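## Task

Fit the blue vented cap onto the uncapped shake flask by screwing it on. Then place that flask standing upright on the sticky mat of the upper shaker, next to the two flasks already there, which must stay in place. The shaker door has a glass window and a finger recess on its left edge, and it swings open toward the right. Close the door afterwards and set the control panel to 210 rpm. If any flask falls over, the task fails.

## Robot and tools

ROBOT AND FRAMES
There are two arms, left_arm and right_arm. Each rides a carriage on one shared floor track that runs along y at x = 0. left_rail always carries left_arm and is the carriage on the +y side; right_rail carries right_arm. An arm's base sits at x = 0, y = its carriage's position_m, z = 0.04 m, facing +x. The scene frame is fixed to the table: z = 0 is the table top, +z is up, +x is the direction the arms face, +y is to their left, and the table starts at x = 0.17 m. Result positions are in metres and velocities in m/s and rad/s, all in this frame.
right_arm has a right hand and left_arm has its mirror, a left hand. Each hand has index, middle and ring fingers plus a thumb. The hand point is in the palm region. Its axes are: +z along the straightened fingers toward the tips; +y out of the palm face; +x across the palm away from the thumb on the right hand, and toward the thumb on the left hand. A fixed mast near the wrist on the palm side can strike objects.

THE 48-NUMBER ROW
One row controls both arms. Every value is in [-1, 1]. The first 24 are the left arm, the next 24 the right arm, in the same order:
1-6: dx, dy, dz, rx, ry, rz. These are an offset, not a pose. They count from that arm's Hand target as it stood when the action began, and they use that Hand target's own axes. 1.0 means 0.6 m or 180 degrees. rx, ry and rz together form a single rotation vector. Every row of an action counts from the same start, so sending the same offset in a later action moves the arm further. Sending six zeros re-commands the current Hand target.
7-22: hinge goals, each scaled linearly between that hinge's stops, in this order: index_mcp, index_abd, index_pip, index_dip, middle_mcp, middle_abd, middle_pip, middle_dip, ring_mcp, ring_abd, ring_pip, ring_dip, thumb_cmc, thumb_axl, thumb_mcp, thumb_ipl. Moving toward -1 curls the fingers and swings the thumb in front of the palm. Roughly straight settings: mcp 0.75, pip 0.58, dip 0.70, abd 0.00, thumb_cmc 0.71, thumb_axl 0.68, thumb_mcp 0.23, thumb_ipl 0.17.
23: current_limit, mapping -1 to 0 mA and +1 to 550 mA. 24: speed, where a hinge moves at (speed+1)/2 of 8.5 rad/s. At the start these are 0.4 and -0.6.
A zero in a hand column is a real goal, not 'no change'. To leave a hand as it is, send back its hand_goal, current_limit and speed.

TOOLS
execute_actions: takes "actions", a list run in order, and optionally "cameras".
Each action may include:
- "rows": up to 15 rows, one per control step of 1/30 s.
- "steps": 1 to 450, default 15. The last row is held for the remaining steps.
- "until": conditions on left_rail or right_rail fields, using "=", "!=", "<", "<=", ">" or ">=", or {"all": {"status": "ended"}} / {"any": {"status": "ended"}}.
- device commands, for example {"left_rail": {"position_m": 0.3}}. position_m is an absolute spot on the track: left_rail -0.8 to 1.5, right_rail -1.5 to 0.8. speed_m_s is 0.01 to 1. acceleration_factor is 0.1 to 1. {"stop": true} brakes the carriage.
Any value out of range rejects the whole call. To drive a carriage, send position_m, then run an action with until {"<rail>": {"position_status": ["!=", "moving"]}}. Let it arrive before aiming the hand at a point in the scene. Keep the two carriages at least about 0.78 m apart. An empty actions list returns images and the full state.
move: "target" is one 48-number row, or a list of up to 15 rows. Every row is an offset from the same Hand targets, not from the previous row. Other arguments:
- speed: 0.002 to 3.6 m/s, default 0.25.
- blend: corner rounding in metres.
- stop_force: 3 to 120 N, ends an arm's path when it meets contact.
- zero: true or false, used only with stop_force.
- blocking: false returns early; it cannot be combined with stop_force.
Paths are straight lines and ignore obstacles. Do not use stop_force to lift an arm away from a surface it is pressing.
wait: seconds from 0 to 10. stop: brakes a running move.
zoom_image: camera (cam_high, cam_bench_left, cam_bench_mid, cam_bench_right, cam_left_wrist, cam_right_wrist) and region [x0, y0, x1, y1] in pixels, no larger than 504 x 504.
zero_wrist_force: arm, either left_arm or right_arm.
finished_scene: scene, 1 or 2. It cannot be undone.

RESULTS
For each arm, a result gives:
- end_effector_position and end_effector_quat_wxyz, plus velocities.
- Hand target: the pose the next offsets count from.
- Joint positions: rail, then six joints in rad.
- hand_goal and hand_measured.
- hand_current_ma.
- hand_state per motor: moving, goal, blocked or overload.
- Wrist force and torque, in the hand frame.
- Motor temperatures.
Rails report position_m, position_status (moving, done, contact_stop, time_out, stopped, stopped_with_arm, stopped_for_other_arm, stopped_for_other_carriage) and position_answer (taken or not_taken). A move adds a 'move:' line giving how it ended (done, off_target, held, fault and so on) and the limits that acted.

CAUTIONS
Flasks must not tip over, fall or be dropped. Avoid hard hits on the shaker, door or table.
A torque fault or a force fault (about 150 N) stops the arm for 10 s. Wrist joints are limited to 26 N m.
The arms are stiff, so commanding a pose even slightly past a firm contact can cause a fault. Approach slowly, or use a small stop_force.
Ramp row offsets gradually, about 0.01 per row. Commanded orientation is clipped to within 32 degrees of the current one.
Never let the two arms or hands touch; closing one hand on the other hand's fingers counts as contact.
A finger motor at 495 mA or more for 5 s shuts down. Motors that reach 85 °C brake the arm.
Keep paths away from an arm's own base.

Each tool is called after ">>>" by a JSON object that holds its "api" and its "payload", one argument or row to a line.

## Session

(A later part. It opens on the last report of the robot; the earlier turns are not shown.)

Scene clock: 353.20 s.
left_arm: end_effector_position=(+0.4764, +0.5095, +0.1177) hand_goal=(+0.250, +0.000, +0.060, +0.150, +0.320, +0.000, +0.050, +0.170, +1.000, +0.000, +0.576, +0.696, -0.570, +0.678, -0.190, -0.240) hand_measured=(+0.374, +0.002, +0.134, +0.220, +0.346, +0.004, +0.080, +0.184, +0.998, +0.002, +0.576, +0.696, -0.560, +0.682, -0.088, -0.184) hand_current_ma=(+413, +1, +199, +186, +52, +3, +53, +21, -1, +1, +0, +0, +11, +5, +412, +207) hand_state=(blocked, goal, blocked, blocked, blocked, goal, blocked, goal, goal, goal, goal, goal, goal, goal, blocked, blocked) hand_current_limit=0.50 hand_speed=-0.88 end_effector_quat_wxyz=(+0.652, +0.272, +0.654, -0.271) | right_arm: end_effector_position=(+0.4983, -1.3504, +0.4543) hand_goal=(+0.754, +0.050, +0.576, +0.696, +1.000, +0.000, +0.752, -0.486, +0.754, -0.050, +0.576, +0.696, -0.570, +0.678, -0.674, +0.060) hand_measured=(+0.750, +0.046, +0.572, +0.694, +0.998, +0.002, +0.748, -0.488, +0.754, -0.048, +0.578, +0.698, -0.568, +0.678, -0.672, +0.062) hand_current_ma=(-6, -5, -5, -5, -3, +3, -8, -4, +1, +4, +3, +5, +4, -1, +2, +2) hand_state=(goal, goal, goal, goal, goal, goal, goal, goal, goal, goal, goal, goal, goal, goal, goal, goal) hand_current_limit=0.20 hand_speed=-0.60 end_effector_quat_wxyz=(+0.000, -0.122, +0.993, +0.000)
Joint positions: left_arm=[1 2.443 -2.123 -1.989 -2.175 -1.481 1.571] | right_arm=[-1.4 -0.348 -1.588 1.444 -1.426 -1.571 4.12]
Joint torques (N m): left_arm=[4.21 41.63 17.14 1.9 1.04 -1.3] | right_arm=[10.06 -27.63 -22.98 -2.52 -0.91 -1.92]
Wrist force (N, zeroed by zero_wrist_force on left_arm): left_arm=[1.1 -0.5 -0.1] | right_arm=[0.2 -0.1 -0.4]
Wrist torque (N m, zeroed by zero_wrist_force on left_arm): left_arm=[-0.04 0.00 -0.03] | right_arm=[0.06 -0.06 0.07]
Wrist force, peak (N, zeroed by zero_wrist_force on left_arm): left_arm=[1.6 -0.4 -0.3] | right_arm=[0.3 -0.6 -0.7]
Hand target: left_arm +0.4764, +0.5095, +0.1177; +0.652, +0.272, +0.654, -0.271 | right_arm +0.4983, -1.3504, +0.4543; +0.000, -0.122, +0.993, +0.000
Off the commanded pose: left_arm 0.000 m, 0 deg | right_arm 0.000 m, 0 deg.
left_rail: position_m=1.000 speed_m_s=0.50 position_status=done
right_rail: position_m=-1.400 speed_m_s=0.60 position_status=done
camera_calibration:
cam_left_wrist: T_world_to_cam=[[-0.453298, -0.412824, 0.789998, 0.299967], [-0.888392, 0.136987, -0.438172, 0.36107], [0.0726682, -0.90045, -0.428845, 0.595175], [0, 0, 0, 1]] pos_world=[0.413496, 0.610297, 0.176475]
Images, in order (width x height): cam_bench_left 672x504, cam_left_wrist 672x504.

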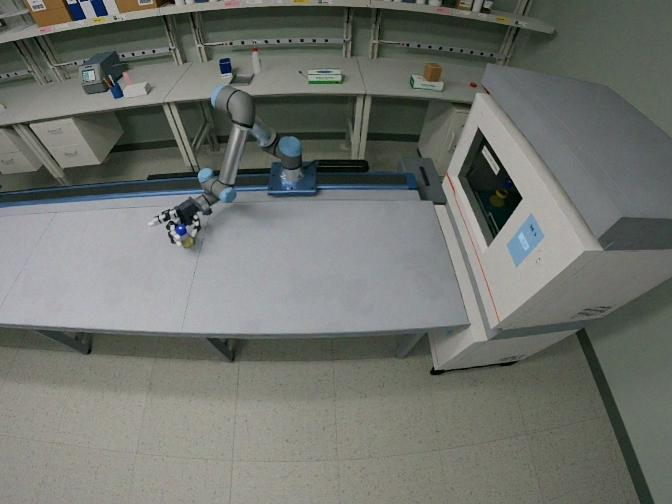

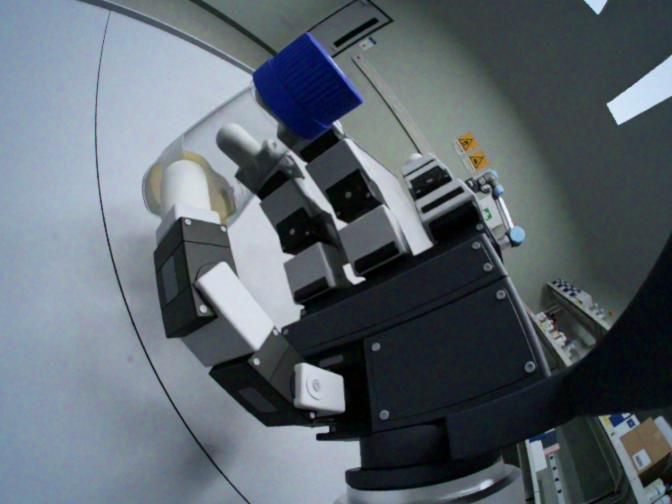

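>>> {"api": "move", "payload": {
  "target": [0.0925,0,0,0,0,0,0.25,0,0.06,0.15,0.32,0,0.05,0.17,1.0,0,0.576,0.696,-0.571,0.678,-0.19,-0.24,0.5,-0.88,0,0,0,0,0,0,0.754,0.05,0.576,0.696,1.0,0,0.752,-0.486,0.754,-0.05,0.576,0.696,-0.571,0.678,-0.674,0.059,0.2,-0.6],
  "speed": 0.1
}}

>>> {"api": "move", "payload": {
  "target": [0.016,0,0,0,0,0,0.25,0,0.06,0.15,0.32,0,0.05,0.17,1.0,0,0.576,0.696,-0.571,0.678,-0.19,-0.24,0.5,-0.88,0,0,0,0,0,0,0.754,0.05,0.576,0.696,1.0,0,0.752,-0.486,0.754,-0.05,0.576,0.696,-0.571,0.678,-0.674,0.059,0.2,-0.6],
  "speed": 0.01,
  "stop_force": 4,
  "cameras": ["cam_left_wrist"]
}}

Scene clock: 354.63 s.
left_arm: end_effector_position=(+0.4763, +0.5097, +0.0622) hand_goal=(+0.250, +0.000, +0.060, +0.150, +0.320, +0.000, +0.050, +0.170, +1.000, +0.000, +0.576, +0.696, -0.570, +0.678, -0.190, -0.240) hand_measured=(+0.374, +0.002, +0.134, +0.220, +0.346, +0.004, +0.080, +0.184, +0.998, +0.002, +0.576, +0.696, -0.560, +0.682, -0.088, -0.184) hand_current_ma=(+412, +1, +199, +186, +52, +3, +53, +20, -1, +1, +0, +0, +11, +5, +412, +207) hand_state=(blocked, goal, blocked, blocked, blocked, goal, blocked, goal, goal, goal, goal, goal, goal, goal, blocked, blocked) hand_current_limit=0.50 hand_speed=-0.88 end_effector_quat_wxyz=(+0.652, +0.272, +0.654, -0.271) | right_arm: end_effector_position=(+0.4983, -1.3504, +0.4543) hand_goal=(+0.754, +0.050, +0.576, +0.696, +1.000, +0.000, +0.752, -0.486, +0.754, -0.050, +0.576, +0.696, -0.570, +0.678, -0.674, +0.060) hand_measured=(+0.750, +0.046, +0.572, +0.694, +0.998, +0.002, +0.748, -0.488, +0.754, -0.048, +0.578, +0.698, -0.568, +0.678, -0.672, +0.062) hand_current_ma=(-6, -5, -5, -5, -3, +3, -8, -4, +1, +4, +3, +5, +4, -1, +2, +2) hand_state=(goal, goal, goal, goal, goal, goal, goal, goal, goal, goal, goal, goal, goal, goal, goal, goal) hand_current_limit=0.20 hand_speed=-0.60 end_effector_quat_wxyz=(+0.000, -0.122, +0.993, +0.000)
Joint positions: left_arm=[1 2.443 -2.245 -1.994 -2.048 -1.481 1.571] | right_arm=[-1.4 -0.348 -1.588 1.444 -1.426 -1.571 4.12]
Joint torques (N m): left_arm=[0.7 29.97 17.59 5.12 -0.1 0.74] | right_arm=[9.6 -27.97 -22.72 -2.56 -0.87 -1.69]
Wrist force (N, zeroed by zero_wrist_force on left_arm): left_arm=[0.8 -0.1 -0.1] | right_arm=[-0.1 0.1 -0.1]
Wrist torque (N m, zeroed by zero_wrist_force on left_arm): left_arm=[0.00 0.03 -0.03] | right_arm=[0.06 -0.02 0.04]
Wrist force, peak (N, zeroed by zero_wrist_force on left_arm): left_arm=[1.9 -0.4 -0.4] | right_arm=[0.3 -0.5 -0.5]
Hand target: left_arm +0.4763, +0.5097, +0.0622; +0.652, +0.272, +0.654, -0.271 | right_arm +0.4983, -1.3504, +0.4543; +0.000, -0.122, +0.993, +0.000
Off the commanded pose: left_arm 0.000 m, 0 deg | right_arm 0.000 m, 0 deg.
left_rail: position_m=1.000 speed_m_s=0.50 position_status=done
right_rail: position_m=-1.400 speed_m_s=0.60 position_status=done
move: done

Scene clock: 356.43 s.
left_arm: end_effector_position=(+0.4763, +0.5097, +0.0542) hand_goal=(+0.250, +0.000, +0.060, +0.150, +0.320, +0.000, +0.050, +0.170, +1.000, +0.000, +0.576, +0.696, -0.570, +0.678, -0.190, -0.240) hand_measured=(+0.374, -0.006, +0.134, +0.218, +0.348, -0.006, +0.080, +0.188, +0.998, +0.002, +0.576, +0.696, -0.568, +0.680, -0.088, -0.184) hand_current_ma=(+412, -4, +199, +175, +54, -4, +54, +26, -1, +1, +0, +0, +2, +1, +412, +207) hand_state=(blocked, goal, blocked, blocked, blocked, goal, blocked, goal, goal, goal, goal, goal, goal, goal, blocked, blocked) hand_current_limit=0.50 hand_speed=-0.88 end_effector_quat_wxyz=(+0.652, +0.272, +0.654, -0.271) | right_arm: end_effector_position=(+0.4983, -1.3504, +0.4543) hand_goal=(+0.754, +0.050, +0.576, +0.696, +1.000, +0.000, +0.752, -0.486, +0.754, -0.050, +0.576, +0.696, -0.570, +0.678, -0.674, +0.060) hand_measured=(+0.750, +0.046, +0.572, +0.694, +0.998, +0.002, +0.748, -0.488, +0.754, -0.048, +0.578, +0.698, -0.568, +0.678, -0.672, +0.062) hand_current_ma=(-6, -5, -5, -5, -3, +3, -8, -4, +1, +4, +3, +5, +4, -1, +2, +2) hand_state=(goal, goal, goal, goal, goal, goal, goal, goal, goal, goal, goal, goal, goal, goal, goal, goal) hand_current_limit=0.20 hand_speed=-0.60 end_effector_quat_wxyz=(+0.000, -0.122, +0.993, +0.000)
Joint positions: left_arm=[1 2.443 -2.264 -1.993 -2.03 -1.481 1.571] | right_arm=[-1.4 -0.348 -1.588 1.444 -1.426 -1.571 4.12]
Joint torques (N m): left_arm=[-1.56 47.54 1.8 -1.18 -0.93 1.16] | right_arm=[10.53 -27.7 -21.27 -2.62 -1.12 -1.58]
Wrist force (N, zeroed by zero_wrist_force on left_arm): left_arm=[-1.1 -0.5 -0.3] | right_arm=[0.1 -0.4 -0.2]
Wrist torque (N m, zeroed by zero_wrist_force on left_arm): left_arm=[0.00 0.05 -0.07] | right_arm=[0.00 -0.06 0.05]
Wrist force, peak (N, zeroed by zero_wrist_force on left_arm): left_arm=[-3.4 1.1 0.3] | right_arm=[0.0 -0.4 -0.6]
Hand target: left_arm +0.4763, +0.5097, +0.0542; +0.652, +0.272, +0.654, -0.271 (not the last commanded pose) | right_arm +0.4983, -1.3504, +0.4543; +0.000, -0.122, +0.993, +0.000
Off the commanded pose: left_arm 0.002 m, 0 deg | right_arm 0.000 m, 0 deg.
left_rail: position_m=1.000 speed_m_s=0.50 position_status=done
right_rail: position_m=-1.400 speed_m_s=0.60 position_status=done
move: contact (left_arm)
camera_calibration:
cam_left_wrist: T_world_to_cam=[[-0.453334, -0.412788, 0.789996, 0.350163], [-0.888365, 0.136883, -0.438259, 0.333193], [0.0727712, -0.900483, -0.42876, 0.568098], [0, 0, 0, 1]] pos_world=[0.413397, 0.610497, 0.112976]
Images, in order (width x height): cam_left_wrist 672x504.

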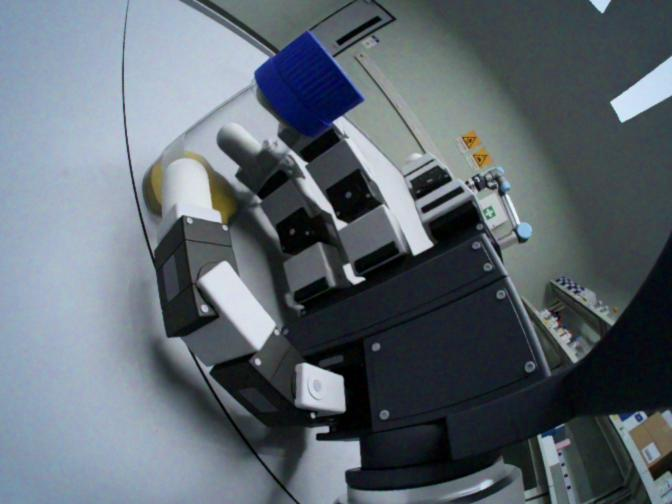

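>>> {"api": "move", "payload": {
  "target": [0,0,0,0,0,0,0.45,0,0.14,0.22,0.45,0,0.15,0.25,1.0,0,0.576,0.696,-0.571,0.678,-0.04,-0.14,0.5,-0.88,0,0,0,0,0,0,0.754,0.05,0.576,0.696,1.0,0,0.752,-0.486,0.754,-0.05,0.576,0.696,-0.571,0.678,-0.674,0.059,0.2,-0.6],
  "speed": 0.1
}}

>>> {"api": "move", "payload": {
  "target": [0,0,0,0,0,0,0.70,0,0.14,0.22,0.85,0,0.4,0.4,1.0,0,0.576,0.696,-0.571,0.678,0.23,-0.05,0.5,-0.7,0,0,0,0,0,0,0.754,0.05,0.576,0.696,1.0,0,0.752,-0.486,0.754,-0.05,0.576,0.696,-0.571,0.678,-0.674,0.059,0.2,-0.6],
  "speed": 0.1,
  "cameras": ["cam_left_wrist"]
}}

Scene clock: 357.80 s.
left_arm: end_effector_position=(+0.4763, +0.5097, +0.0542) hand_goal=(+0.450, +0.000, +0.140, +0.220, +0.450, +0.000, +0.150, +0.250, +1.000, +0.000, +0.576, +0.696, -0.570, +0.678, -0.040, -0.140) hand_measured=(+0.448, +0.002, +0.144, +0.222, +0.448, +0.002, +0.146, +0.248, +0.998, +0.002, +0.576, +0.696, -0.564, +0.678, -0.042, -0.142) hand_current_ma=(-2, +0, +2, +2, -2, +0, -2, -2, -1, +1, +0, +0, +6, +0, -2, -2) hand_state=(goal, goal, goal, goal, goal, goal, goal, goal, goal, goal, goal, goal, goal, goal, goal, goal) hand_current_limit=0.50 hand_speed=-0.88 end_effector_quat_wxyz=(+0.652, +0.272, +0.654, -0.271) | right_arm: end_effector_position=(+0.4983, -1.3504, +0.4543) hand_goal=(+0.754, +0.050, +0.576, +0.696, +1.000, +0.000, +0.752, -0.486, +0.754, -0.050, +0.576, +0.696, -0.570, +0.678, -0.674, +0.060) hand_measured=(+0.750, +0.046, +0.572, +0.694, +0.998, +0.002, +0.748, -0.488, +0.754, -0.048, +0.578, +0.698, -0.568, +0.678, -0.672, +0.062) hand_current_ma=(-6, -5, -5, -5, -3, +3, -8, -4, +1, +4, +3, +5, +4, -1, +2, +2) hand_state=(goal, goal, goal, goal, goal, goal, goal, goal, goal, goal, goal, goal, goal, goal, goal, goal) hand_current_limit=0.20 hand_speed=-0.60 end_effector_quat_wxyz=(+0.000, -0.122, +0.993, +0.000)
Joint positions: left_arm=[1 2.443 -2.264 -1.993 -2.03 -1.481 1.571] | right_arm=[-1.4 -0.348 -1.588 1.444 -1.426 -1.571 4.12]
Joint torques (N m): left_arm=[-1.34 45.65 3.51 -0.7 -0.85 0.61] | right_arm=[11.04 -27.73 -20.23 -2.63 -0.91 -1.67]
Wrist force (N, zeroed by zero_wrist_force on left_arm): left_arm=[0.6 -0.2 -0.1] | right_arm=[0.0 -0.2 -0.3]
Wrist torque (N m, zeroed by zero_wrist_force on left_arm): left_arm=[-0.02 -0.04 0.03] | right_arm=[0.04 -0.05 0.05]
Wrist force, peak (N, zeroed by zero_wrist_force on left_arm): left_arm=[-1.0 -0.4 -0.6] | right_arm=[0.0 0.1 -0.7]
Hand target: left_arm +0.4763, +0.5097, +0.0542; +0.652, +0.272, +0.654, -0.271 | right_arm +0.4983, -1.3504, +0.4543; +0.000, -0.122, +0.993, +0.000
Off the commanded pose: left_arm 0.000 m, 0 deg | right_arm 0.000 m, 0 deg.
left_rail: position_m=1.000 speed_m_s=0.50 position_status=done
right_rail: position_m=-1.400 speed_m_s=0.60 position_status=done
move: done

Scene clock: 358.47 s.
left_arm: end_effector_position=(+0.4763, +0.5096, +0.0542) hand_goal=(+0.700, +0.000, +0.140, +0.220, +0.850, +0.000, +0.400, +0.400, +1.000, +0.000, +0.576, +0.696, -0.570, +0.678, +0.230, -0.050) hand_measured=(+0.698, +0.002, +0.142, +0.222, +0.848, +0.002, +0.398, +0.398, +0.998, +0.002, +0.576, +0.696, -0.562, +0.678, +0.228, -0.052) hand_current_ma=(-2, +0, +2, +2, -2, +1, -2, -2, -1, +1, +0, +0, +7, +0, -2, -2) hand_state=(goal, goal, goal, goal, goal, goal, goal, goal, goal, goal, goal, goal, goal, goal, goal, goal) hand_current_limit=0.50 hand_speed=-0.70 end_effector_quat_wxyz=(+0.652, +0.272, +0.654, -0.271) | right_arm: end_effector_position=(+0.4983, -1.3504, +0.4543) hand_goal=(+0.754, +0.050, +0.576, +0.696, +1.000, +0.000, +0.752, -0.486, +0.754, -0.050, +0.576, +0.696, -0.570, +0.678, -0.674, +0.060) hand_measured=(+0.750, +0.046, +0.572, +0.694, +0.998, +0.002, +0.748, -0.488, +0.754, -0.048, +0.578, +0.698, -0.568, +0.678, -0.672, +0.062) hand_current_ma=(-6, -5, -5, -5, -3, +3, -8, -4, +1, +4, +3, +5, +4, -1, +2, +2) hand_state=(goal, goal, goal, goal, goal, goal, goal, goal, goal, goal, goal, goal, goal, goal, goal, goal) hand_current_limit=0.20 hand_speed=-0.60 end_effector_quat_wxyz=(+0.000, -0.122, +0.993, +0.000)
Joint positions: left_arm=[1 2.443 -2.264 -1.993 -2.03 -1.481 1.571] | right_arm=[-1.4 -0.348 -1.588 1.444 -1.426 -1.571 4.12]
Joint torques (N m): left_arm=[-1.57 46.57 3.73 -0.08 -0.74 0.41] | right_arm=[10.53 -28.29 -20.37 -2.64 -0.8 -1.58]
Wrist force (N, zeroed by zero_wrist_force on left_arm): left_arm=[0.1 -0.6 -0.5] | right_arm=[0.2 -0.1 -0.6]
Wrist torque (N m, zeroed by zero_wrist_force on left_arm): left_arm=[-0.03 0.01 0.05] | right_arm=[0.07 -0.06 0.07]
Wrist force, peak (N, zeroed by zero_wrist_force on left_arm): left_arm=[0.6 -0.5 -0.4] | right_arm=[-0.3 -0.4 -0.7]
Hand target: left_arm +0.4763, +0.5096, +0.0542; +0.652, +0.272, +0.654, -0.271 | right_arm +0.4983, -1.3504, +0.4543; +0.000, -0.122, +0.993, +0.000
Off the commanded pose: left_arm 0.000 m, 0 deg | right_arm 0.000 m, 0 deg.
left_rail: position_m=1.000 speed_m_s=0.50 position_status=done
right_rail: position_m=-1.400 speed_m_s=0.60 position_status=done
move: done
camera_calibration:
cam_left_wrist: T_world_to_cam=[[-0.453329, -0.41286, 0.789962, 0.350208], [-0.888368, 0.136922, -0.438241, 0.333168], [0.0727684, -0.900444, -0.428842, 0.568085], [0, 0, 0, 1]] pos_world=[0.413397, 0.610497, 0.112976]
Images, in order (width x height): cam_left_wrist 672x504.

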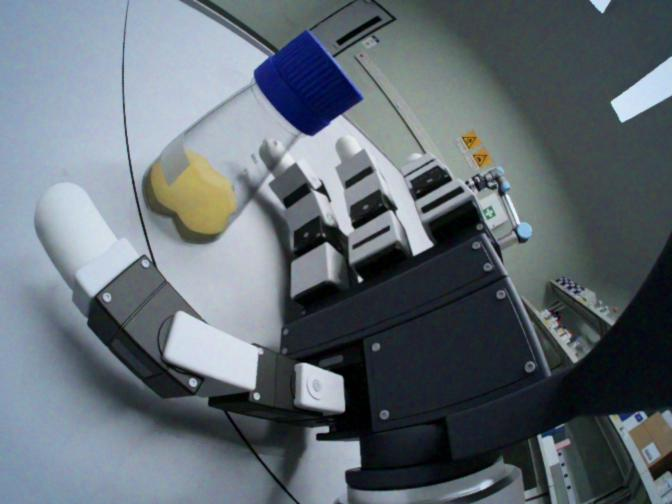

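>>> {"api": "move", "payload": {
  "target": [0,-0.2,0,0.03,0,0,0.70,0,0.14,0.22,0.85,0,0.4,0.4,1.0,0,0.576,0.696,-0.571,0.678,0.23,-0.05,0.5,-0.7,0,0,0,0,0,0,0.754,0.05,0.576,0.696,1.0,0,0.752,-0.486,0.754,-0.05,0.576,0.696,-0.571,0.678,-0.674,0.059,0.2,-0.6],
  "speed": 0.08,
  "cameras": ["cam_left_wrist"]
}}

Scene clock: 364.43 s.
left_arm: end_effector_position=(+0.3912, +0.4251, +0.0542) hand_goal=(+0.700, +0.000, +0.140, +0.220, +0.850, +0.000, +0.400, +0.400, +1.000, +0.000, +0.576, +0.696, -0.570, +0.678, +0.230, -0.050) hand_measured=(+0.698, +0.002, +0.142, +0.222, +0.848, +0.002, +0.398, +0.398, +0.998, +0.002, +0.576, +0.696, -0.562, +0.678, +0.228, -0.052) hand_current_ma=(-2, +0, +2, +2, -1, +1, -2, -2, -1, +1, +0, +0, +8, +0, -2, -2) hand_state=(goal, goal, goal, goal, goal, goal, goal, goal, goal, goal, goal, goal, goal, goal, goal, goal) hand_current_limit=0.50 hand_speed=-0.70 end_effector_quat_wxyz=(+0.638, +0.302, +0.641, -0.302) | right_arm: end_effector_position=(+0.4983, -1.3504, +0.4543) hand_goal=(+0.754, +0.050, +0.576, +0.696, +1.000, +0.000, +0.752, -0.486, +0.754, -0.050, +0.576, +0.696, -0.570, +0.678, -0.674, +0.060) hand_measured=(+0.750, +0.046, +0.572, +0.694, +0.998, +0.002, +0.748, -0.488, +0.754, -0.048, +0.578, +0.698, -0.568, +0.678, -0.672, +0.062) hand_current_ma=(-6, -5, -5, -5, -3, +3, -8, -4, +1, +4, +3, +5, +4, -1, +2, +2) hand_state=(goal, goal, goal, goal, goal, goal, goal, goal, goal, goal, goal, goal, goal, goal, goal, goal) hand_current_limit=0.20 hand_speed=-0.60 end_effector_quat_wxyz=(+0.000, -0.122, +0.993, +0.000)
Joint positions: left_arm=[1 2.227 -2.291 -1.923 -2.072 -1.603 1.57] | right_arm=[-1.4 -0.348 -1.588 1.444 -1.426 -1.571 4.12]
Joint torques (N m): left_arm=[-5.15 31.05 15.7 -0.92 -1.39 -1.75] | right_arm=[9.66 -27.59 -17.36 -2.52 -0.92 -1.42]
Wrist force (N, zeroed by zero_wrist_force on left_arm): left_arm=[0.3 -0.6 -0.3] | right_arm=[0.3 0.1 -0.5]
Wrist torque (N m, zeroed by zero_wrist_force on left_arm): left_arm=[-0.08 0.02 0.10] | right_arm=[0.10 -0.06 0.08]
Wrist force, peak (N, zeroed by zero_wrist_force on left_arm): left_arm=[0.6 -1.4 -0.1] | right_arm=[0.4 -0.2 -0.6]
Hand target: left_arm +0.3912, +0.4250, +0.0542; +0.638, +0.302, +0.641, -0.302 | right_arm +0.4983, -1.3504, +0.4543; +0.000, -0.122, +0.993, +0.000
Off the commanded pose: left_arm 0.000 m, 0 deg | right_arm 0.000 m, 0 deg.
left_rail: position_m=1.000 speed_m_s=0.50 position_status=done
right_rail: position_m=-1.400 speed_m_s=0.60 position_status=done
move: done
camera_calibration:
cam_left_wrist: T_world_to_cam=[[-0.490028, -0.368127, 0.790162, 0.272005], [-0.871619, 0.219776, -0.438154, 0.227393], [-0.0123621, -0.903428, -0.428562, 0.532642], [0, 0, 0, 1]] pos_world=[0.338075, 0.53136, 0.112976]
Images, in order (width x height): cam_left_wrist 672x504.

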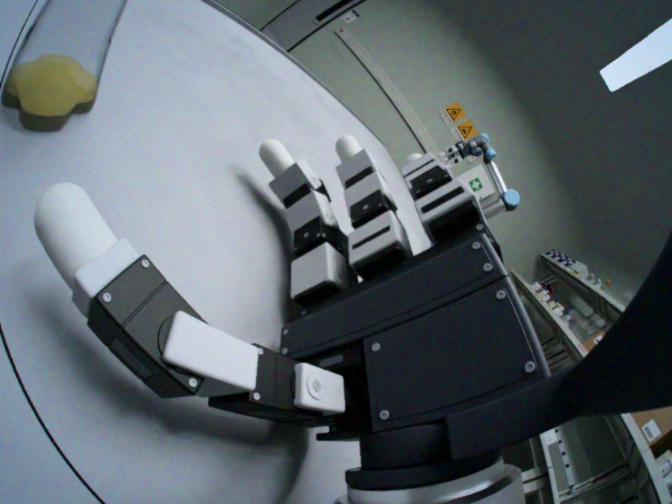

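>>> {"api": "move", "payload": {
  "target": [
    [-0.66,0,0,0,0,0,0.754,0,0.576,0.696,0.754,0,0.576,0.696,0.754,0,0.576,0.696,0.3,0.678,0.226,0.168,0.4,-0.6,0,0,0,0,0,0,0.754,0.05,0.576,0.696,1.0,0,0.752,-0.486,0.754,-0.05,0.576,0.696,-0.571,0.678,-0.674,0.059,0.2,-0.6],
    [-0.66,0.982,-0.285,-0.252,0,0,0.754,0,0.576,0.696,0.754,0,0.576,0.696,0.754,0,0.576,0.696,0.3,0.678,0.226,0.168,0.4,-0.6,0,0,0,0,0,0,0.754,0.05,0.576,0.696,1.0,0,0.752,-0.486,0.754,-0.05,0.576,0.696,-0.571,0.678,-0.674,0.059,0.2,-0.6]
  ],
  "speed": 0.35,
  "blend": 0.08
}}

>>> {"api": "move", "payload": {
  "target": [0,0.878,-0.484,-0.278,0,0,0.754,0,0.576,0.696,0.754,0,0.576,0.696,0.754,0,0.576,0.696,0.3,0.678,0.226,0.168,0.4,-0.6,0,0,0,0,0,0,0.754,0.05,0.576,0.696,1.0,0,0.752,-0.486,0.754,-0.05,0.576,0.696,-0.571,0.678,-0.674,0.059,0.2,-0.6],
  "speed": 0.4,
  "cameras": ["cam_left_wrist","cam_bench_left"]
}}

Scene clock: 369.07 s.
left_arm: end_effector_position=(+0.7385, +0.9306, +0.4503) hand_goal=(+0.754, +0.000, +0.576, +0.696, +0.754, +0.000, +0.576, +0.696, +0.754, +0.000, +0.576, +0.696, +0.300, +0.678, +0.226, +0.168) hand_measured=(+0.752, +0.002, +0.574, +0.694, +0.754, +0.002, +0.574, +0.694, +0.754, +0.002, +0.576, +0.696, +0.302, +0.678, +0.228, +0.166) hand_current_ma=(-1, +1, -2, -2, +0, +1, -2, -2, +0, +1, +0, +0, +1, +0, +1, -2) hand_state=(goal, goal, goal, goal, goal, goal, goal, goal, goal, goal, goal, goal, goal, goal, goal, goal) hand_current_limit=0.40 hand_speed=-0.60 end_effector_quat_wxyz=(+0.705, +0.033, +0.707, -0.031) | right_arm: end_effector_position=(+0.4983, -1.3504, +0.4543) hand_goal=(+0.754, +0.050, +0.576, +0.696, +1.000, +0.000, +0.752, -0.486, +0.754, -0.050, +0.576, +0.696, -0.570, +0.678, -0.674, +0.060) hand_measured=(+0.750, +0.046, +0.572, +0.694, +0.998, +0.002, +0.748, -0.488, +0.754, -0.048, +0.578, +0.698, -0.568, +0.678, -0.672, +0.062) hand_current_ma=(-6, -5, -5, -5, -3, +3, -8, -4, +1, +4, +3, +5, +4, -1, +2, +2) hand_state=(goal, goal, goal, goal, goal, goal, goal, goal, goal, goal, goal, goal, goal, goal, goal, goal) hand_current_limit=0.20 hand_speed=-0.60 end_effector_quat_wxyz=(+0.000, -0.122, +0.993, +0.000)
Joint positions: left_arm=[1 3.142 -1.838 -1.404 -3.044 -1.48 1.573] | right_arm=[-1.4 -0.348 -1.588 1.444 -1.426 -1.571 4.12]
Joint torques (N m): left_arm=[10.05 24.04 26.03 -1.14 -1.16 0.64] | right_arm=[11.39 -28.55 -15.96 -2.5 -1.09 -1.45]
Wrist force (N, zeroed by zero_wrist_force on left_arm): left_arm=[0.1 0.1 0.0] | right_arm=[0.0 -0.2 -0.5]
Wrist torque (N m, zeroed by zero_wrist_force on left_arm): left_arm=[0.00 0.02 0.01] | right_arm=[0.06 -0.04 0.06]
Wrist force, peak (N, zeroed by zero_wrist_force on left_arm): left_arm=[2.4 -0.7 0.2] | right_arm=[0.2 -0.6 -0.5]
Hand target: left_arm +0.7386, +0.9306, +0.4503; +0.705, +0.033, +0.707, -0.031 | right_arm +0.4983, -1.3504, +0.4543; +0.000, -0.122, +0.993, +0.000
Off the commanded pose: left_arm 0.000 m, 0 deg | right_arm 0.000 m, 0 deg.
left_rail: position_m=1.000 speed_m_s=0.50 position_status=done
right_rail: position_m=-1.400 speed_m_s=0.60 position_status=done
move: done

Scene clock: 371.20 s.
left_arm: end_effector_position=(+0.4971, +1.4815, +0.4521) hand_goal=(+0.754, +0.000, +0.576, +0.696, +0.754, +0.000, +0.576, +0.696, +0.754, +0.000, +0.576, +0.696, +0.300, +0.678, +0.226, +0.168) hand_measured=(+0.752, +0.002, +0.574, +0.694, +0.754, +0.002, +0.574, +0.694, +0.754, +0.002, +0.576, +0.696, +0.302, +0.678, +0.228, +0.166) hand_current_ma=(-1, +1, -2, -2, +0, +1, -2, -2, +0, +1, +0, +0, +2, +0, +1, -2) hand_state=(goal, goal, goal, goal, goal, goal, goal, goal, goal, goal, goal, goal, goal, goal, goal, goal) hand_current_limit=0.40 hand_speed=-0.60 end_effector_quat_wxyz=(+0.653, -0.269, +0.654, +0.271) | right_arm: end_effector_position=(+0.4983, -1.3504, +0.4543) hand_goal=(+0.754, +0.050, +0.576, +0.696, +1.000, +0.000, +0.752, -0.486, +0.754, -0.050, +0.576, +0.696, -0.570, +0.678, -0.674, +0.060) hand_measured=(+0.750, +0.046, +0.572, +0.694, +0.998, +0.002, +0.748, -0.488, +0.754, -0.048, +0.578, +0.698, -0.568, +0.678, -0.672, +0.062) hand_current_ma=(-6, -5, -5, -5, -3, +3, -8, -4, +1, +4, +3, +5, +4, -1, +2, +2) hand_state=(goal, goal, goal, goal, goal, goal, goal, goal, goal, goal, goal, goal, goal, goal, goal, goal) hand_current_limit=0.20 hand_speed=-0.60 end_effector_quat_wxyz=(+0.000, -0.122, +0.993, +0.000)
Joint positions: left_arm=[1 4.01 -1.721 -1.545 -3.018 -1.485 1.574] | right_arm=[-1.4 -0.348 -1.588 1.444 -1.426 -1.571 4.12]
Joint torques (N m): left_arm=[9.81 18.55 27.52 -0.86 -1.28 0.37] | right_arm=[10.22 -27.13 -15.68 -2.65 -1.04 -1.48]
Wrist force (N, zeroed by zero_wrist_force on left_arm): left_arm=[0.4 -0.3 0.1] | right_arm=[0.3 -0.1 0.1]
Wrist torque (N m, zeroed by zero_wrist_force on left_arm): left_arm=[-0.03 -0.03 0.04] | right_arm=[0.01 -0.09 0.07]
Wrist force, peak (N, zeroed by zero_wrist_force on left_arm): left_arm=[0.2 -2.1 0.3] | right_arm=[0.3 -0.3 -0.6]
Hand target: left_arm +0.4970, +1.4816, +0.4520; +0.653, -0.269, +0.654, +0.271 | right_arm +0.4983, -1.3504, +0.4543; +0.000, -0.122, +0.993, +0.000
Off the commanded pose: left_arm 0.000 m, 0 deg | right_arm 0.000 m, 0 deg.
left_rail: position_m=1.000 speed_m_s=0.50 position_status=done
right_rail: position_m=-1.400 speed_m_s=0.60 position_status=done
move: done
camera_calibration:
cam_left_wrist: T_world_to_cam=[[0.413277, -0.456999, 0.787625, 0.0822418], [-0.137279, -0.88633, -0.442238, 1.53729], [0.900198, 0.074642, -0.429036, -0.243559], [0, 0, 0, 1]] pos_world=[0.396301, 1.41831, 0.510577]
Images, in order (width x height): cam_bench_left 672x504, cam_left_wrist 672x504.

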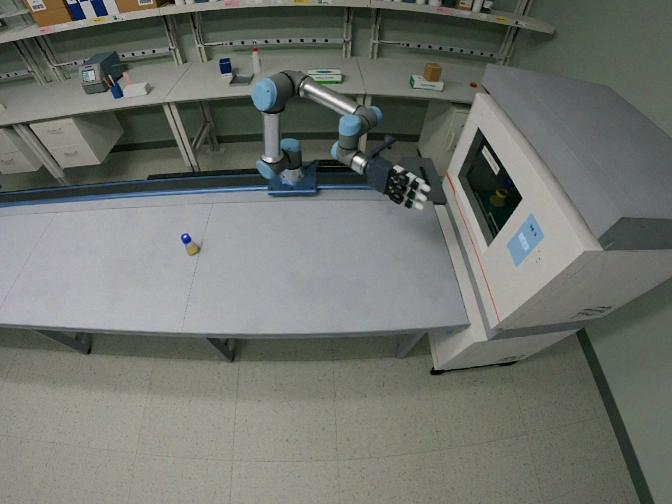

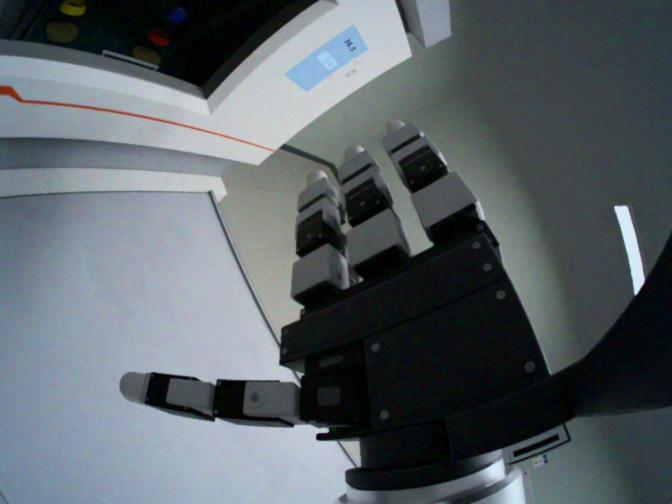

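>>> {"api": "zoom_image", "payload": {
  "camera": "cam_left_wrist",
  "region": [0, 0, 400, 200]
}}

>>> {"api": "zoom_image", "payload": {
  "camera": "cam_left_wrist",
  "region": [270, 10, 390, 100]
}}

Scaled by 1.260 from the camera's 672x504 image, which has a finer 960x720 frame.

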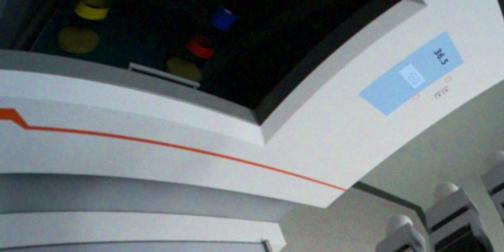

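Scaled by 4.200 from the camera's 672x504 image, which has a finer 960x720 frame.

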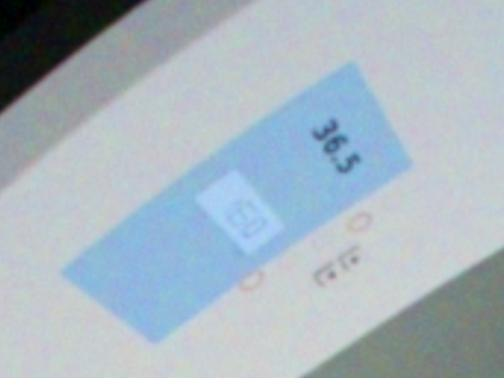

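>>> {"api": "move", "payload": {
  "target": [0,0.703,-0.469,-0.194,0,0,0.754,0,0.576,0.696,0.754,0,0.576,0.696,0.754,0,0.576,0.696,0.714,0.678,0.226,0.168,0.4,-0.6,0,0,0,0,0,0,0.754,0.05,0.576,0.696,1.0,0,0.752,-0.486,0.754,-0.05,0.576,0.696,-0.571,0.678,-0.674,0.059,0.2,-0.6],
  "speed": 0.4,
  "cameras": ["cam_left_wrist"]
}}

>>> {"api": "move", "payload": {
  "target": [
    [0.1067,-0.18,0,0,0,-0.5,0.754,0,0.576,0.696,0.754,0,0.576,0.696,0.754,0,0.576,0.696,0.714,0.678,0.226,0.168,0.4,-0.6,0,0,0,0,0,0,0.754,0.05,0.576,0.696,1.0,0,0.752,-0.486,0.754,-0.05,0.576,0.696,-0.571,0.678,-0.674,0.059,0.2,-0.6],
    [-0.0733,-0.2867,0,0,0,-1.0,0.754,0,0.576,0.696,0.754,0,0.576,0.696,0.754,0,0.576,0.696,0.714,0.678,0.226,0.168,0.4,-0.6,0,0,0,0,0,0,0.754,0.05,0.576,0.696,1.0,0,0.752,-0.486,0.754,-0.05,0.576,0.696,-0.571,0.678,-0.674,0.059,0.2,-0.6]
  ],
  "speed": 0.6,
  "cameras": ["cam_left_wrist","cam_bench_left"]
}}

Scene clock: 374.80 s.
left_arm: end_effector_position=(+0.0001, +1.5821, +0.4535) hand_goal=(+0.754, +0.000, +0.576, +0.696, +0.754, +0.000, +0.576, +0.696, +0.754, +0.000, +0.576, +0.696, +0.714, +0.678, +0.226, +0.168) hand_measured=(+0.754, +0.002, +0.574, +0.694, +0.754, +0.002, +0.574, +0.694, +0.754, +0.002, +0.576, +0.696, +0.712, +0.678, +0.228, +0.166) hand_current_ma=(+0, +1, -2, -2, +0, +1, -2, -2, +0, +1, +0, +0, -2, +0, +1, -2) hand_state=(goal, goal, goal, goal, goal, goal, goal, goal, goal, goal, goal, goal, goal, goal, goal, goal) hand_current_limit=0.40 hand_speed=-0.60 end_effector_quat_wxyz=(+0.542, -0.452, +0.543, +0.455) | right_arm: end_effector_position=(+0.4983, -1.3504, +0.4543) hand_goal=(+0.754, +0.050, +0.576, +0.696, +1.000, +0.000, +0.752, -0.486, +0.754, -0.050, +0.576, +0.696, -0.570, +0.678, -0.674, +0.060) hand_measured=(+0.750, +0.046, +0.572, +0.694, +0.998, +0.002, +0.748, -0.488, +0.754, -0.048, +0.578, +0.698, -0.568, +0.678, -0.672, +0.062) hand_current_ma=(-6, -5, -5, -5, -3, +3, -8, -4, +1, +4, +3, +5, +4, -1, +2, +2) hand_state=(goal, goal, goal, goal, goal, goal, goal, goal, goal, goal, goal, goal, goal, goal, goal, goal) hand_current_limit=0.20 hand_speed=-0.60 end_effector_quat_wxyz=(+0.000, -0.122, +0.993, +0.000)
Joint positions: left_arm=[1 4.985 -1.399 -1.86 -3.023 -1.119 1.573] | right_arm=[-1.4 -0.348 -1.588 1.444 -1.426 -1.571 4.12]
Joint torques (N m): left_arm=[9.63 4.36 26.82 4.81 1.37 -1.79] | right_arm=[10.15 -27.18 -15.34 -2.51 -0.98 -1.23]
Wrist force (N, zeroed by zero_wrist_force on left_arm): left_arm=[0.2 -0.2 -0.1] | right_arm=[0.3 -0.3 -0.4]
Wrist torque (N m, zeroed by zero_wrist_force on left_arm): left_arm=[0.02 0.00 0.12] | right_arm=[0.04 -0.08 0.07]
Wrist force, peak (N, zeroed by zero_wrist_force on left_arm): left_arm=[0.4 -2.1 0.8] | right_arm=[0.2 -0.6 -0.8]
Hand target: left_arm +0.0001, +1.5822, +0.4535; +0.542, -0.452, +0.543, +0.455 | right_arm +0.4983, -1.3504, +0.4543; +0.000, -0.122, +0.993, +0.000
Off the commanded pose: left_arm 0.000 m, 0 deg | right_arm 0.000 m, 0 deg.
left_rail: position_m=1.000 speed_m_s=0.50 position_status=done
right_rail: position_m=-1.400 speed_m_s=0.60 position_status=done
move: done
camera_calibration:
cam_left_wrist: T_world_to_cam=[[0.599881, -0.139583, 0.787819, -0.169908], [0.39518, -0.804482, -0.443443, 1.42996], [0.695683, 0.577343, -0.427434, -0.59912], [0, 0, 0, 1]] pos_world=[-0.0463686, 1.47256, 0.511878]
Images, in order (width x height): cam_left_wrist 672x504.

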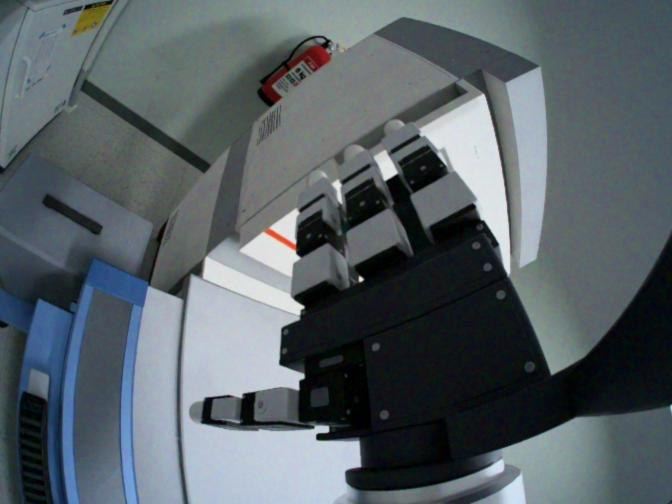

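Scene clock: 378.73 s.
left_arm: end_effector_position=(+0.1695, +1.5515, +0.4970) hand_goal=(+0.754, +0.000, +0.576, +0.696, +0.754, +0.000, +0.576, +0.696, +0.754, +0.000, +0.576, +0.696, +0.714, +0.678, +0.226, +0.168) hand_measured=(+0.752, -0.002, +0.574, +0.694, +0.752, -0.002, +0.574, +0.694, +0.752, -0.002, +0.576, +0.696, +0.712, +0.678, +0.228, +0.166) hand_current_ma=(-2, -1, -2, -2, -2, -1, -2, -2, -2, -1, +0, +0, -2, +0, +1, -2) hand_state=(goal, goal, goal, goal, goal, goal, goal, goal, goal, goal, goal, goal, goal, goal, goal, goal) hand_current_limit=0.40 hand_speed=-0.60 end_effector_quat_wxyz=(-0.455, +0.543, +0.452, +0.542) | right_arm: end_effector_position=(+0.4983, -1.3504, +0.4543) hand_goal=(+0.754, +0.050, +0.576, +0.696, +1.000, +0.000, +0.752, -0.486, +0.754, -0.050, +0.576, +0.696, -0.570, +0.678, -0.674, +0.060) hand_measured=(+0.750, +0.046, +0.572, +0.694, +0.998, +0.002, +0.748, -0.488, +0.754, -0.048, +0.578, +0.698, -0.568, +0.678, -0.672, +0.062) hand_current_ma=(-6, -5, -5, -5, -3, +3, -8, -4, +1, +4, +3, +5, +4, -1, +2, +2) hand_state=(goal, goal, goal, goal, goal, goal, goal, goal, goal, goal, goal, goal, goal, goal, goal, goal) hand_current_limit=0.20 hand_speed=-0.60 end_effector_quat_wxyz=(+0.000, -0.122, +0.993, +0.000)
Joint positions: left_arm=[1 4.979 -1.399 -1.864 -3.019 -1.125 -1.569] | right_arm=[-1.4 -0.348 -1.588 1.444 -1.426 -1.571 4.12]
Joint torques (N m): left_arm=[-6.04 23.96 13.35 4.76 -1.17 -1.78] | right_arm=[10.27 -27.76 -15.81 -2.58 -1.05 -1.18]
Wrist force (N, zeroed by zero_wrist_force on left_arm): left_arm=[0.7 -0.1 0.2] | right_arm=[0.3 -0.2 -0.1]
Wrist torque (N m, zeroed by zero_wrist_force on left_arm): left_arm=[-0.02 -0.03 0.27] | right_arm=[0.03 -0.09 0.07]
Wrist force, peak (N, zeroed by zero_wrist_force on left_arm): left_arm=[0.8 -1.0 1.0] | right_arm=[-0.3 -0.1 -1.1]
Hand target: left_arm +0.1695, +1.5515, +0.4970; -0.455, +0.543, +0.452, +0.542 | right_arm +0.4983, -1.3504, +0.4543; +0.000, -0.122, +0.993, +0.000
Off the commanded pose: left_arm 0.000 m, 0 deg | right_arm 0.000 m, 0 deg.
left_rail: position_m=1.000 speed_m_s=0.50 position_status=done
right_rail: position_m=-1.400 speed_m_s=0.60 position_status=done
move: done
camera_calibration:
cam_left_wrist: T_world_to_cam=[[-0.610419, 0.0813974, -0.787885, 0.335377], [-0.651816, -0.616773, 0.441279, 0.804174], [-0.450027, 0.782921, 0.429546, -1.23142], [0, 0, 0, 1]] pos_world=[0.174723, 1.4328, 0.438323]
Images, in order (width x height): cam_bench_left 672x504, cam_left_wrist 672x504.

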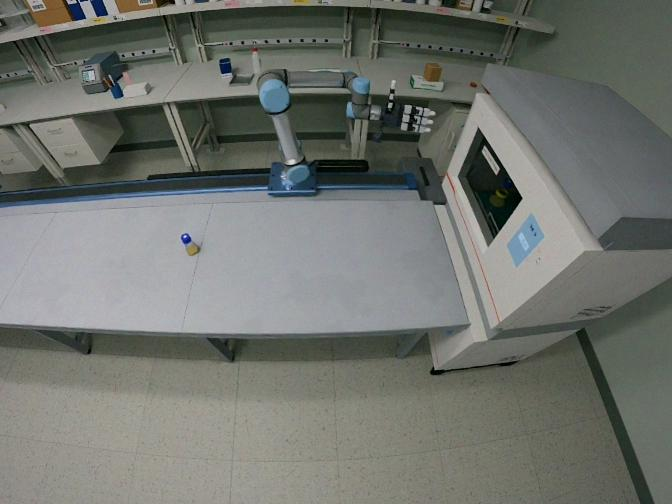

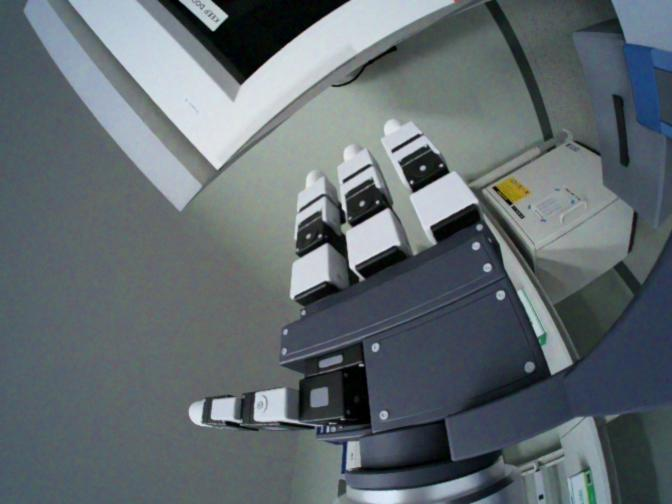

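>>> {"api": "zoom_image", "payload": {
  "camera": "cam_left_wrist",
  "region": [0, 0, 500, 230]
}}

Scaled by 1.008 from the camera's 672x504 image, which has a finer 960x720 frame.

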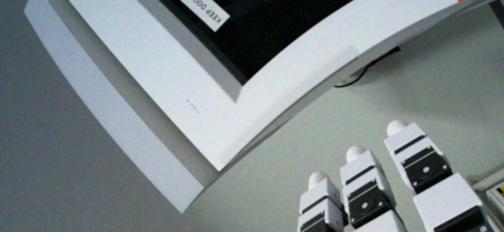

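>>> {"api": "move", "payload": {
  "target": [0.083,-0.253,-0.197,0.0556,0,0,0.754,0,0.576,0.696,0.754,0,0.576,0.696,0.754,0,0.576,0.696,0.714,0.678,0.226,0.168,0.4,-0.6,0,0,0,0,0,0,0.754,0.05,0.576,0.696,1.0,0,0.752,-0.486,0.754,-0.05,0.576,0.696,-0.571,0.678,-0.674,0.059,0.2,-0.6],
  "speed": 0.25
}}

>>> {"api": "execute_actions", "payload": {
  "actions": [
    {"left_rail":{"position_m":1.2,"speed_m_s":0.3,"acceleration_factor":0.4},"steps":200,"until":{"left_rail":{"position_status":["!=","moving"]}}}
  ],
  "cameras": ["cam_left_wrist","cam_bench_left"]
}}

Scene clock: 381.87 s.
left_arm: end_effector_position=(-0.0008, +1.4621, +0.5471) hand_goal=(+0.754, +0.000, +0.576, +0.696, +0.754, +0.000, +0.576, +0.696, +0.754, +0.000, +0.576, +0.696, +0.714, +0.678, +0.226, +0.168) hand_measured=(+0.752, -0.002, +0.574, +0.694, +0.752, -0.002, +0.574, +0.694, +0.752, -0.002, +0.576, +0.696, +0.712, +0.678, +0.228, +0.166) hand_current_ma=(-1, -1, -2, -2, -1, -1, -2, -2, -1, -1, +0, +0, -1, +0, +1, -2) hand_state=(goal, goal, goal, goal, goal, goal, goal, goal, goal, goal, goal, goal, goal, goal, goal, goal) hand_current_limit=0.40 hand_speed=-0.60 end_effector_quat_wxyz=(+0.500, -0.501, -0.498, -0.501) | right_arm: end_effector_position=(+0.4983, -1.3504, +0.4543) hand_goal=(+0.754, +0.050, +0.576, +0.696, +1.000, +0.000, +0.752, -0.486, +0.754, -0.050, +0.576, +0.696, -0.570, +0.678, -0.674, +0.060) hand_measured=(+0.750, +0.046, +0.572, +0.694, +0.998, +0.002, +0.748, -0.488, +0.754, -0.048, +0.578, +0.698, -0.568, +0.678, -0.672, +0.062) hand_current_ma=(-6, -5, -5, -5, -3, +3, -8, -4, +1, +4, +3, +5, +4, -1, +2, +2) hand_state=(goal, goal, goal, goal, goal, goal, goal, goal, goal, goal, goal, goal, goal, goal, goal, goal) hand_current_limit=0.20 hand_speed=-0.60 end_effector_quat_wxyz=(+0.000, -0.122, +0.993, +0.000)
Joint positions: left_arm=[1 5.635 -1.131 -1.917 -3.232 -0.644 -1.571] | right_arm=[-1.4 -0.348 -1.588 1.444 -1.426 -1.571 4.12]
Joint torques (N m): left_arm=[10.19 11.55 25.66 -1.86 1.24 1.54] | right_arm=[10.4 -27.59 -15.24 -2.57 -1.04 -1.17]
Wrist force (N, zeroed by zero_wrist_force on left_arm): left_arm=[0.6 -0.5 0.3] | right_arm=[0.0 -0.2 -0.3]
Wrist torque (N m, zeroed by zero_wrist_force on left_arm): left_arm=[-0.14 0.02 0.21] | right_arm=[0.04 -0.05 0.05]
Wrist force, peak (N, zeroed by zero_wrist_force on left_arm): left_arm=[1.2 -2.0 -0.5] | right_arm=[-0.2 -0.5 -0.6]
Hand target: left_arm -0.0008, +1.4621, +0.5471; +0.500, -0.501, -0.498, -0.501 | right_arm +0.4983, -1.3504, +0.4543; +0.000, -0.122, +0.993, +0.000
Off the commanded pose: left_arm 0.000 m, 0 deg | right_arm 0.000 m, 0 deg.
left_rail: position_m=1.000 speed_m_s=0.50 position_status=done
right_rail: position_m=-1.400 speed_m_s=0.60 position_status=done
move: done

Scene clock: 383.97 s.
left_arm: end_effector_position=(-0.0008, +1.6621, +0.5471) hand_goal=(+0.754, +0.000, +0.576, +0.696, +0.754, +0.000, +0.576, +0.696, +0.754, +0.000, +0.576, +0.696, +0.714, +0.678, +0.226, +0.168) hand_measured=(+0.752, -0.002, +0.574, +0.694, +0.752, -0.002, +0.574, +0.694, +0.752, -0.002, +0.576, +0.696, +0.712, +0.678, +0.228, +0.166) hand_current_ma=(-1, -1, -2, -2, -1, -1, -2, -2, -1, -1, +0, +0, -1, +0, +1, -2) hand_state=(goal, goal, goal, goal, goal, goal, goal, goal, goal, goal, goal, goal, goal, goal, goal, goal) hand_current_limit=0.40 hand_speed=-0.60 end_effector_quat_wxyz=(+0.500, -0.501, -0.498, -0.501) | right_arm: end_effector_position=(+0.4983, -1.3504, +0.4543) hand_goal=(+0.754, +0.050, +0.576, +0.696, +1.000, +0.000, +0.752, -0.486, +0.754, -0.050, +0.576, +0.696, -0.570, +0.678, -0.674, +0.060) hand_measured=(+0.750, +0.046, +0.572, +0.694, +0.998, +0.002, +0.748, -0.488, +0.754, -0.048, +0.578, +0.698, -0.568, +0.678, -0.672, +0.062) hand_current_ma=(-6, -5, -5, -5, -3, +3, -8, -4, +1, +4, +3, +5, +4, -1, +2, +2) hand_state=(goal, goal, goal, goal, goal, goal, goal, goal, goal, goal, goal, goal, goal, goal, goal, goal) hand_current_limit=0.20 hand_speed=-0.60 end_effector_quat_wxyz=(+0.000, -0.122, +0.993, +0.000)
Joint positions: left_arm=[1.2 5.635 -1.131 -1.917 -3.232 -0.644 -1.571] | right_arm=[-1.4 -0.348 -1.588 1.444 -1.426 -1.571 4.12]
Joint torques (N m): left_arm=[7.93 1.75 25.11 -1.38 1.31 1.6] | right_arm=[9.57 -27.16 -15.02 -2.57 -1.04 -1.06]
Wrist force (N, zeroed by zero_wrist_force on left_arm): left_arm=[1.0 -0.8 0.3] | right_arm=[-0.1 0.1 -0.3]
Wrist torque (N m, zeroed by zero_wrist_force on left_arm): left_arm=[-0.17 -0.04 0.25] | right_arm=[0.07 -0.02 0.05]
Wrist force, peak (N, zeroed by zero_wrist_force on left_arm): left_arm=[1.3 -0.7 0.4] | right_arm=[-0.2 -0.2 -0.6]
Hand target: left_arm -0.0008, +1.6621, +0.5471; +0.500, -0.501, -0.498, -0.501 | right_arm +0.4983, -1.3504, +0.4543; +0.000, -0.122, +0.993, +0.000
Off the commanded pose: left_arm 0.000 m, 0 deg | right_arm 0.000 m, 0 deg.
left_rail: position_m=1.200 speed_m_s=0.30 position_status=done
right_rail: position_m=-1.400 speed_m_s=0.60 position_status=done
camera_calibration:
cam_left_wrist: T_world_to_cam=[[-0.615018, -0.0255478, -0.788099, 0.439751], [-0.534822, -0.720915, 0.440735, 0.91273], [-0.579412, 0.692552, 0.429712, -1.26603], [0, 0, 0, 1]] pos_world=[0.0250497, 1.54603, 0.488324]
Images, in order (width x height): cam_bench_left 672x504, cam_left_wrist 672x504.

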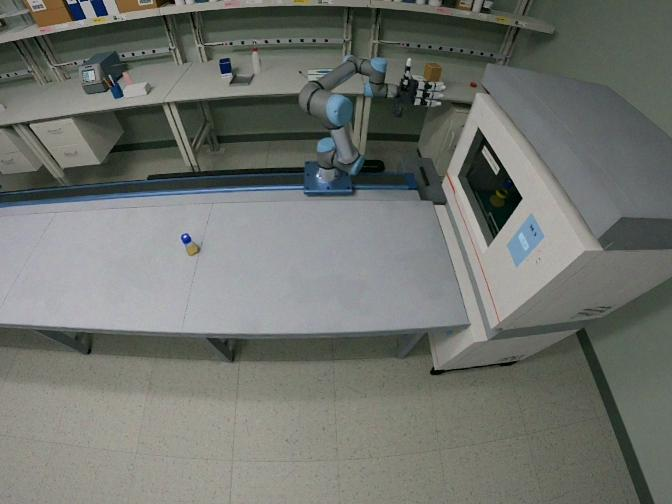

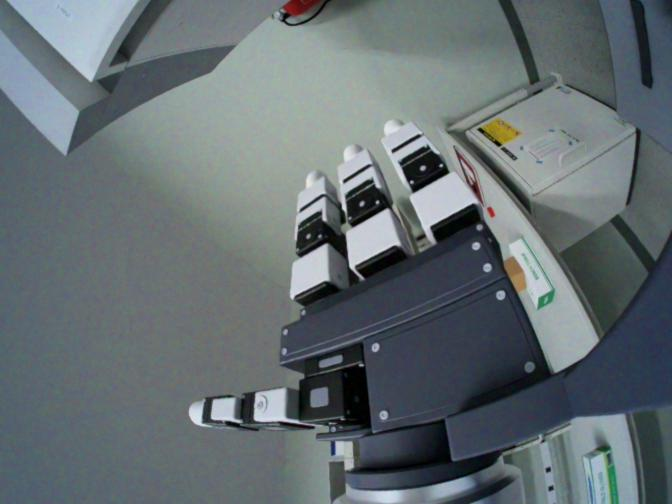

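>>> {"api": "zoom_image", "payload": {
  "camera": "cam_left_wrist",
  "region": [0, 0, 300, 170]
}}

>>> {"api": "zoom_image", "payload": {
  "camera": "cam_left_wrist",
  "region": [60, 0, 220, 120]
}}

Scaled by 1.680 from the camera's 672x504 image, which has a finer 960x720 frame.

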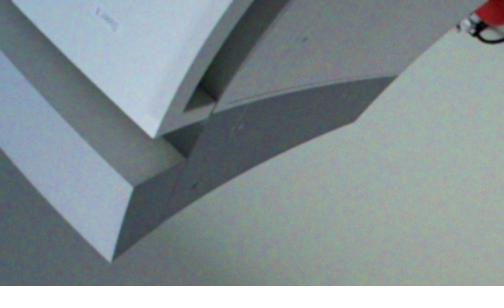

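Scaled by 3.150 from the camera's 672x504 image, which has a finer 960x720 frame.

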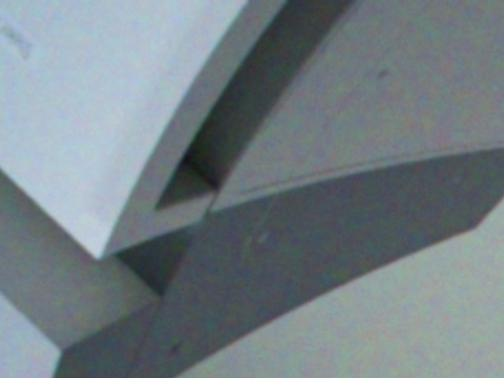

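>>> {"api": "move", "payload": {
  "target": [0,0,0.2,0,0,0,0.754,0,0.576,0.696,0.754,0,0.576,0.696,0.754,0,0.576,0.696,0.714,0.678,0.226,0.168,0.4,-0.6,0,0,0,0,0,0,0.754,0.05,0.576,0.696,1.0,0,0.752,-0.486,0.754,-0.05,0.576,0.696,-0.571,0.678,-0.674,0.059,0.2,-0.6],
  "speed": 0.25,
  "cameras": ["cam_left_wrist"]
}}

>>> {"api": "zoom_image", "payload": {
  "camera": "cam_left_wrist",
  "region": [0, 0, 300, 200]
}}

Scene clock: 386.77 s.
left_arm: end_effector_position=(-0.0003, +1.7821, +0.5473) hand_goal=(+0.754, +0.000, +0.576, +0.696, +0.754, +0.000, +0.576, +0.696, +0.754, +0.000, +0.576, +0.696, +0.714, +0.678, +0.226, +0.168) hand_measured=(+0.752, -0.002, +0.574, +0.694, +0.752, -0.002, +0.574, +0.694, +0.752, -0.002, +0.576, +0.696, +0.712, +0.678, +0.228, +0.166) hand_current_ma=(-1, -1, -2, -2, -1, -1, -2, -2, -1, -1, +0, +0, -1, +0, +1, -2) hand_state=(goal, goal, goal, goal, goal, goal, goal, goal, goal, goal, goal, goal, goal, goal, goal, goal) hand_current_limit=0.40 hand_speed=-0.60 end_effector_quat_wxyz=(+0.500, -0.501, -0.498, -0.501) | right_arm: end_effector_position=(+0.4983, -1.3504, +0.4543) hand_goal=(+0.754, +0.050, +0.576, +0.696, +1.000, +0.000, +0.752, -0.486, +0.754, -0.050, +0.576, +0.696, -0.570, +0.678, -0.674, +0.060) hand_measured=(+0.750, +0.046, +0.572, +0.694, +0.998, +0.002, +0.748, -0.488, +0.754, -0.048, +0.578, +0.698, -0.568, +0.678, -0.672, +0.062) hand_current_ma=(-6, -5, -5, -5, -3, +3, -8, -4, +1, +4, +3, +5, +4, -1, +2, +2) hand_state=(goal, goal, goal, goal, goal, goal, goal, goal, goal, goal, goal, goal, goal, goal, goal, goal) hand_current_limit=0.20 hand_speed=-0.60 end_effector_quat_wxyz=(+0.000, -0.122, +0.993, +0.000)
Joint positions: left_arm=[1.2 5.328 -1.442 -1.699 -3.139 -0.951 -1.57] | right_arm=[-1.4 -0.348 -1.588 1.444 -1.426 -1.571 4.12]
Joint torques (N m): left_arm=[-4.13 8.9 26.23 -1.45 -1.33 1.51] | right_arm=[10.19 -28.61 -15.26 -2.48 -1.03 -0.98]
Wrist force (N, zeroed by zero_wrist_force on left_arm): left_arm=[1.0 -0.3 0.4] | right_arm=[0.1 -0.3 -0.4]
Wrist torque (N m, zeroed by zero_wrist_force on left_arm): left_arm=[-0.06 -0.03 0.27] | right_arm=[0.03 -0.04 0.05]
Wrist force, peak (N, zeroed by zero_wrist_force on left_arm): left_arm=[0.8 0.1 1.5] | right_arm=[0.1 -0.3 -0.8]
Hand target: left_arm -0.0003, +1.7821, +0.5473; +0.500, -0.501, -0.498, -0.501 | right_arm +0.4983, -1.3504, +0.4543; +0.000, -0.122, +0.993, +0.000
Off the commanded pose: left_arm 0.000 m, 0 deg | right_arm 0.000 m, 0 deg.
left_rail: position_m=1.200 speed_m_s=0.30 position_status=done
right_rail: position_m=-1.400 speed_m_s=0.60 position_status=done
move: done
camera_calibration:
cam_left_wrist: T_world_to_cam=[[-0.615018, -0.0255478, -0.788099, 0.443284], [-0.534822, -0.720915, 0.440735, 0.999491], [-0.579412, 0.692552, 0.429712, -1.349], [0, 0, 0, 1]] pos_world=[0.0255497, 1.66613, 0.488524]
Images, in order (width x height): cam_left_wrist 672x504.

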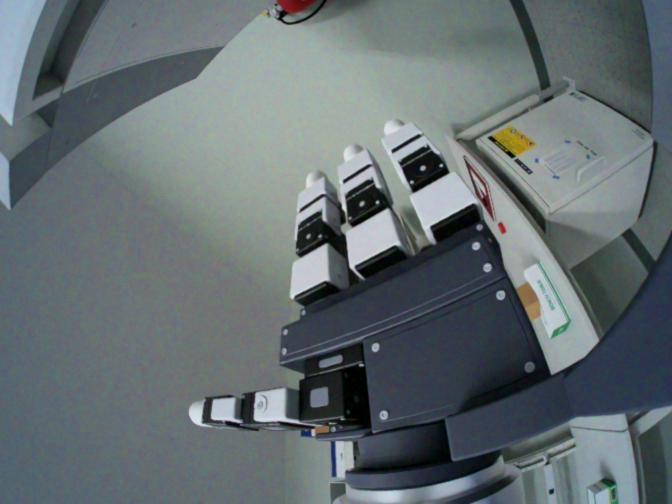

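Scaled by 1.680 from the camera's 672x504 image, which has a finer 960x720 frame.

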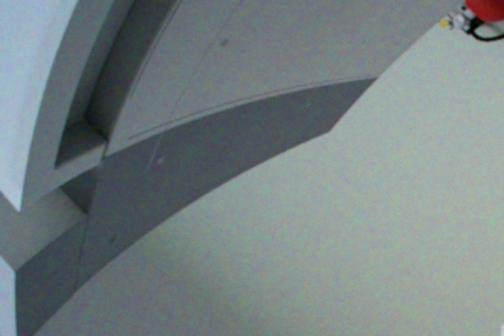

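>>> {"api": "zoom_image", "payload": {
  "camera": "cam_left_wrist",
  "region": [0, 0, 130, 140]
}}

Scaled by 3.600 from the camera's 672x504 image, which has a finer 960x720 frame.

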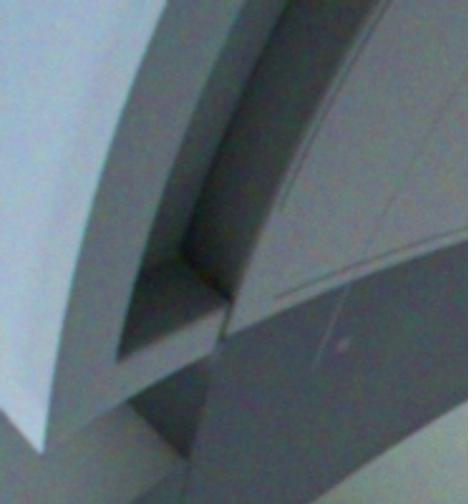

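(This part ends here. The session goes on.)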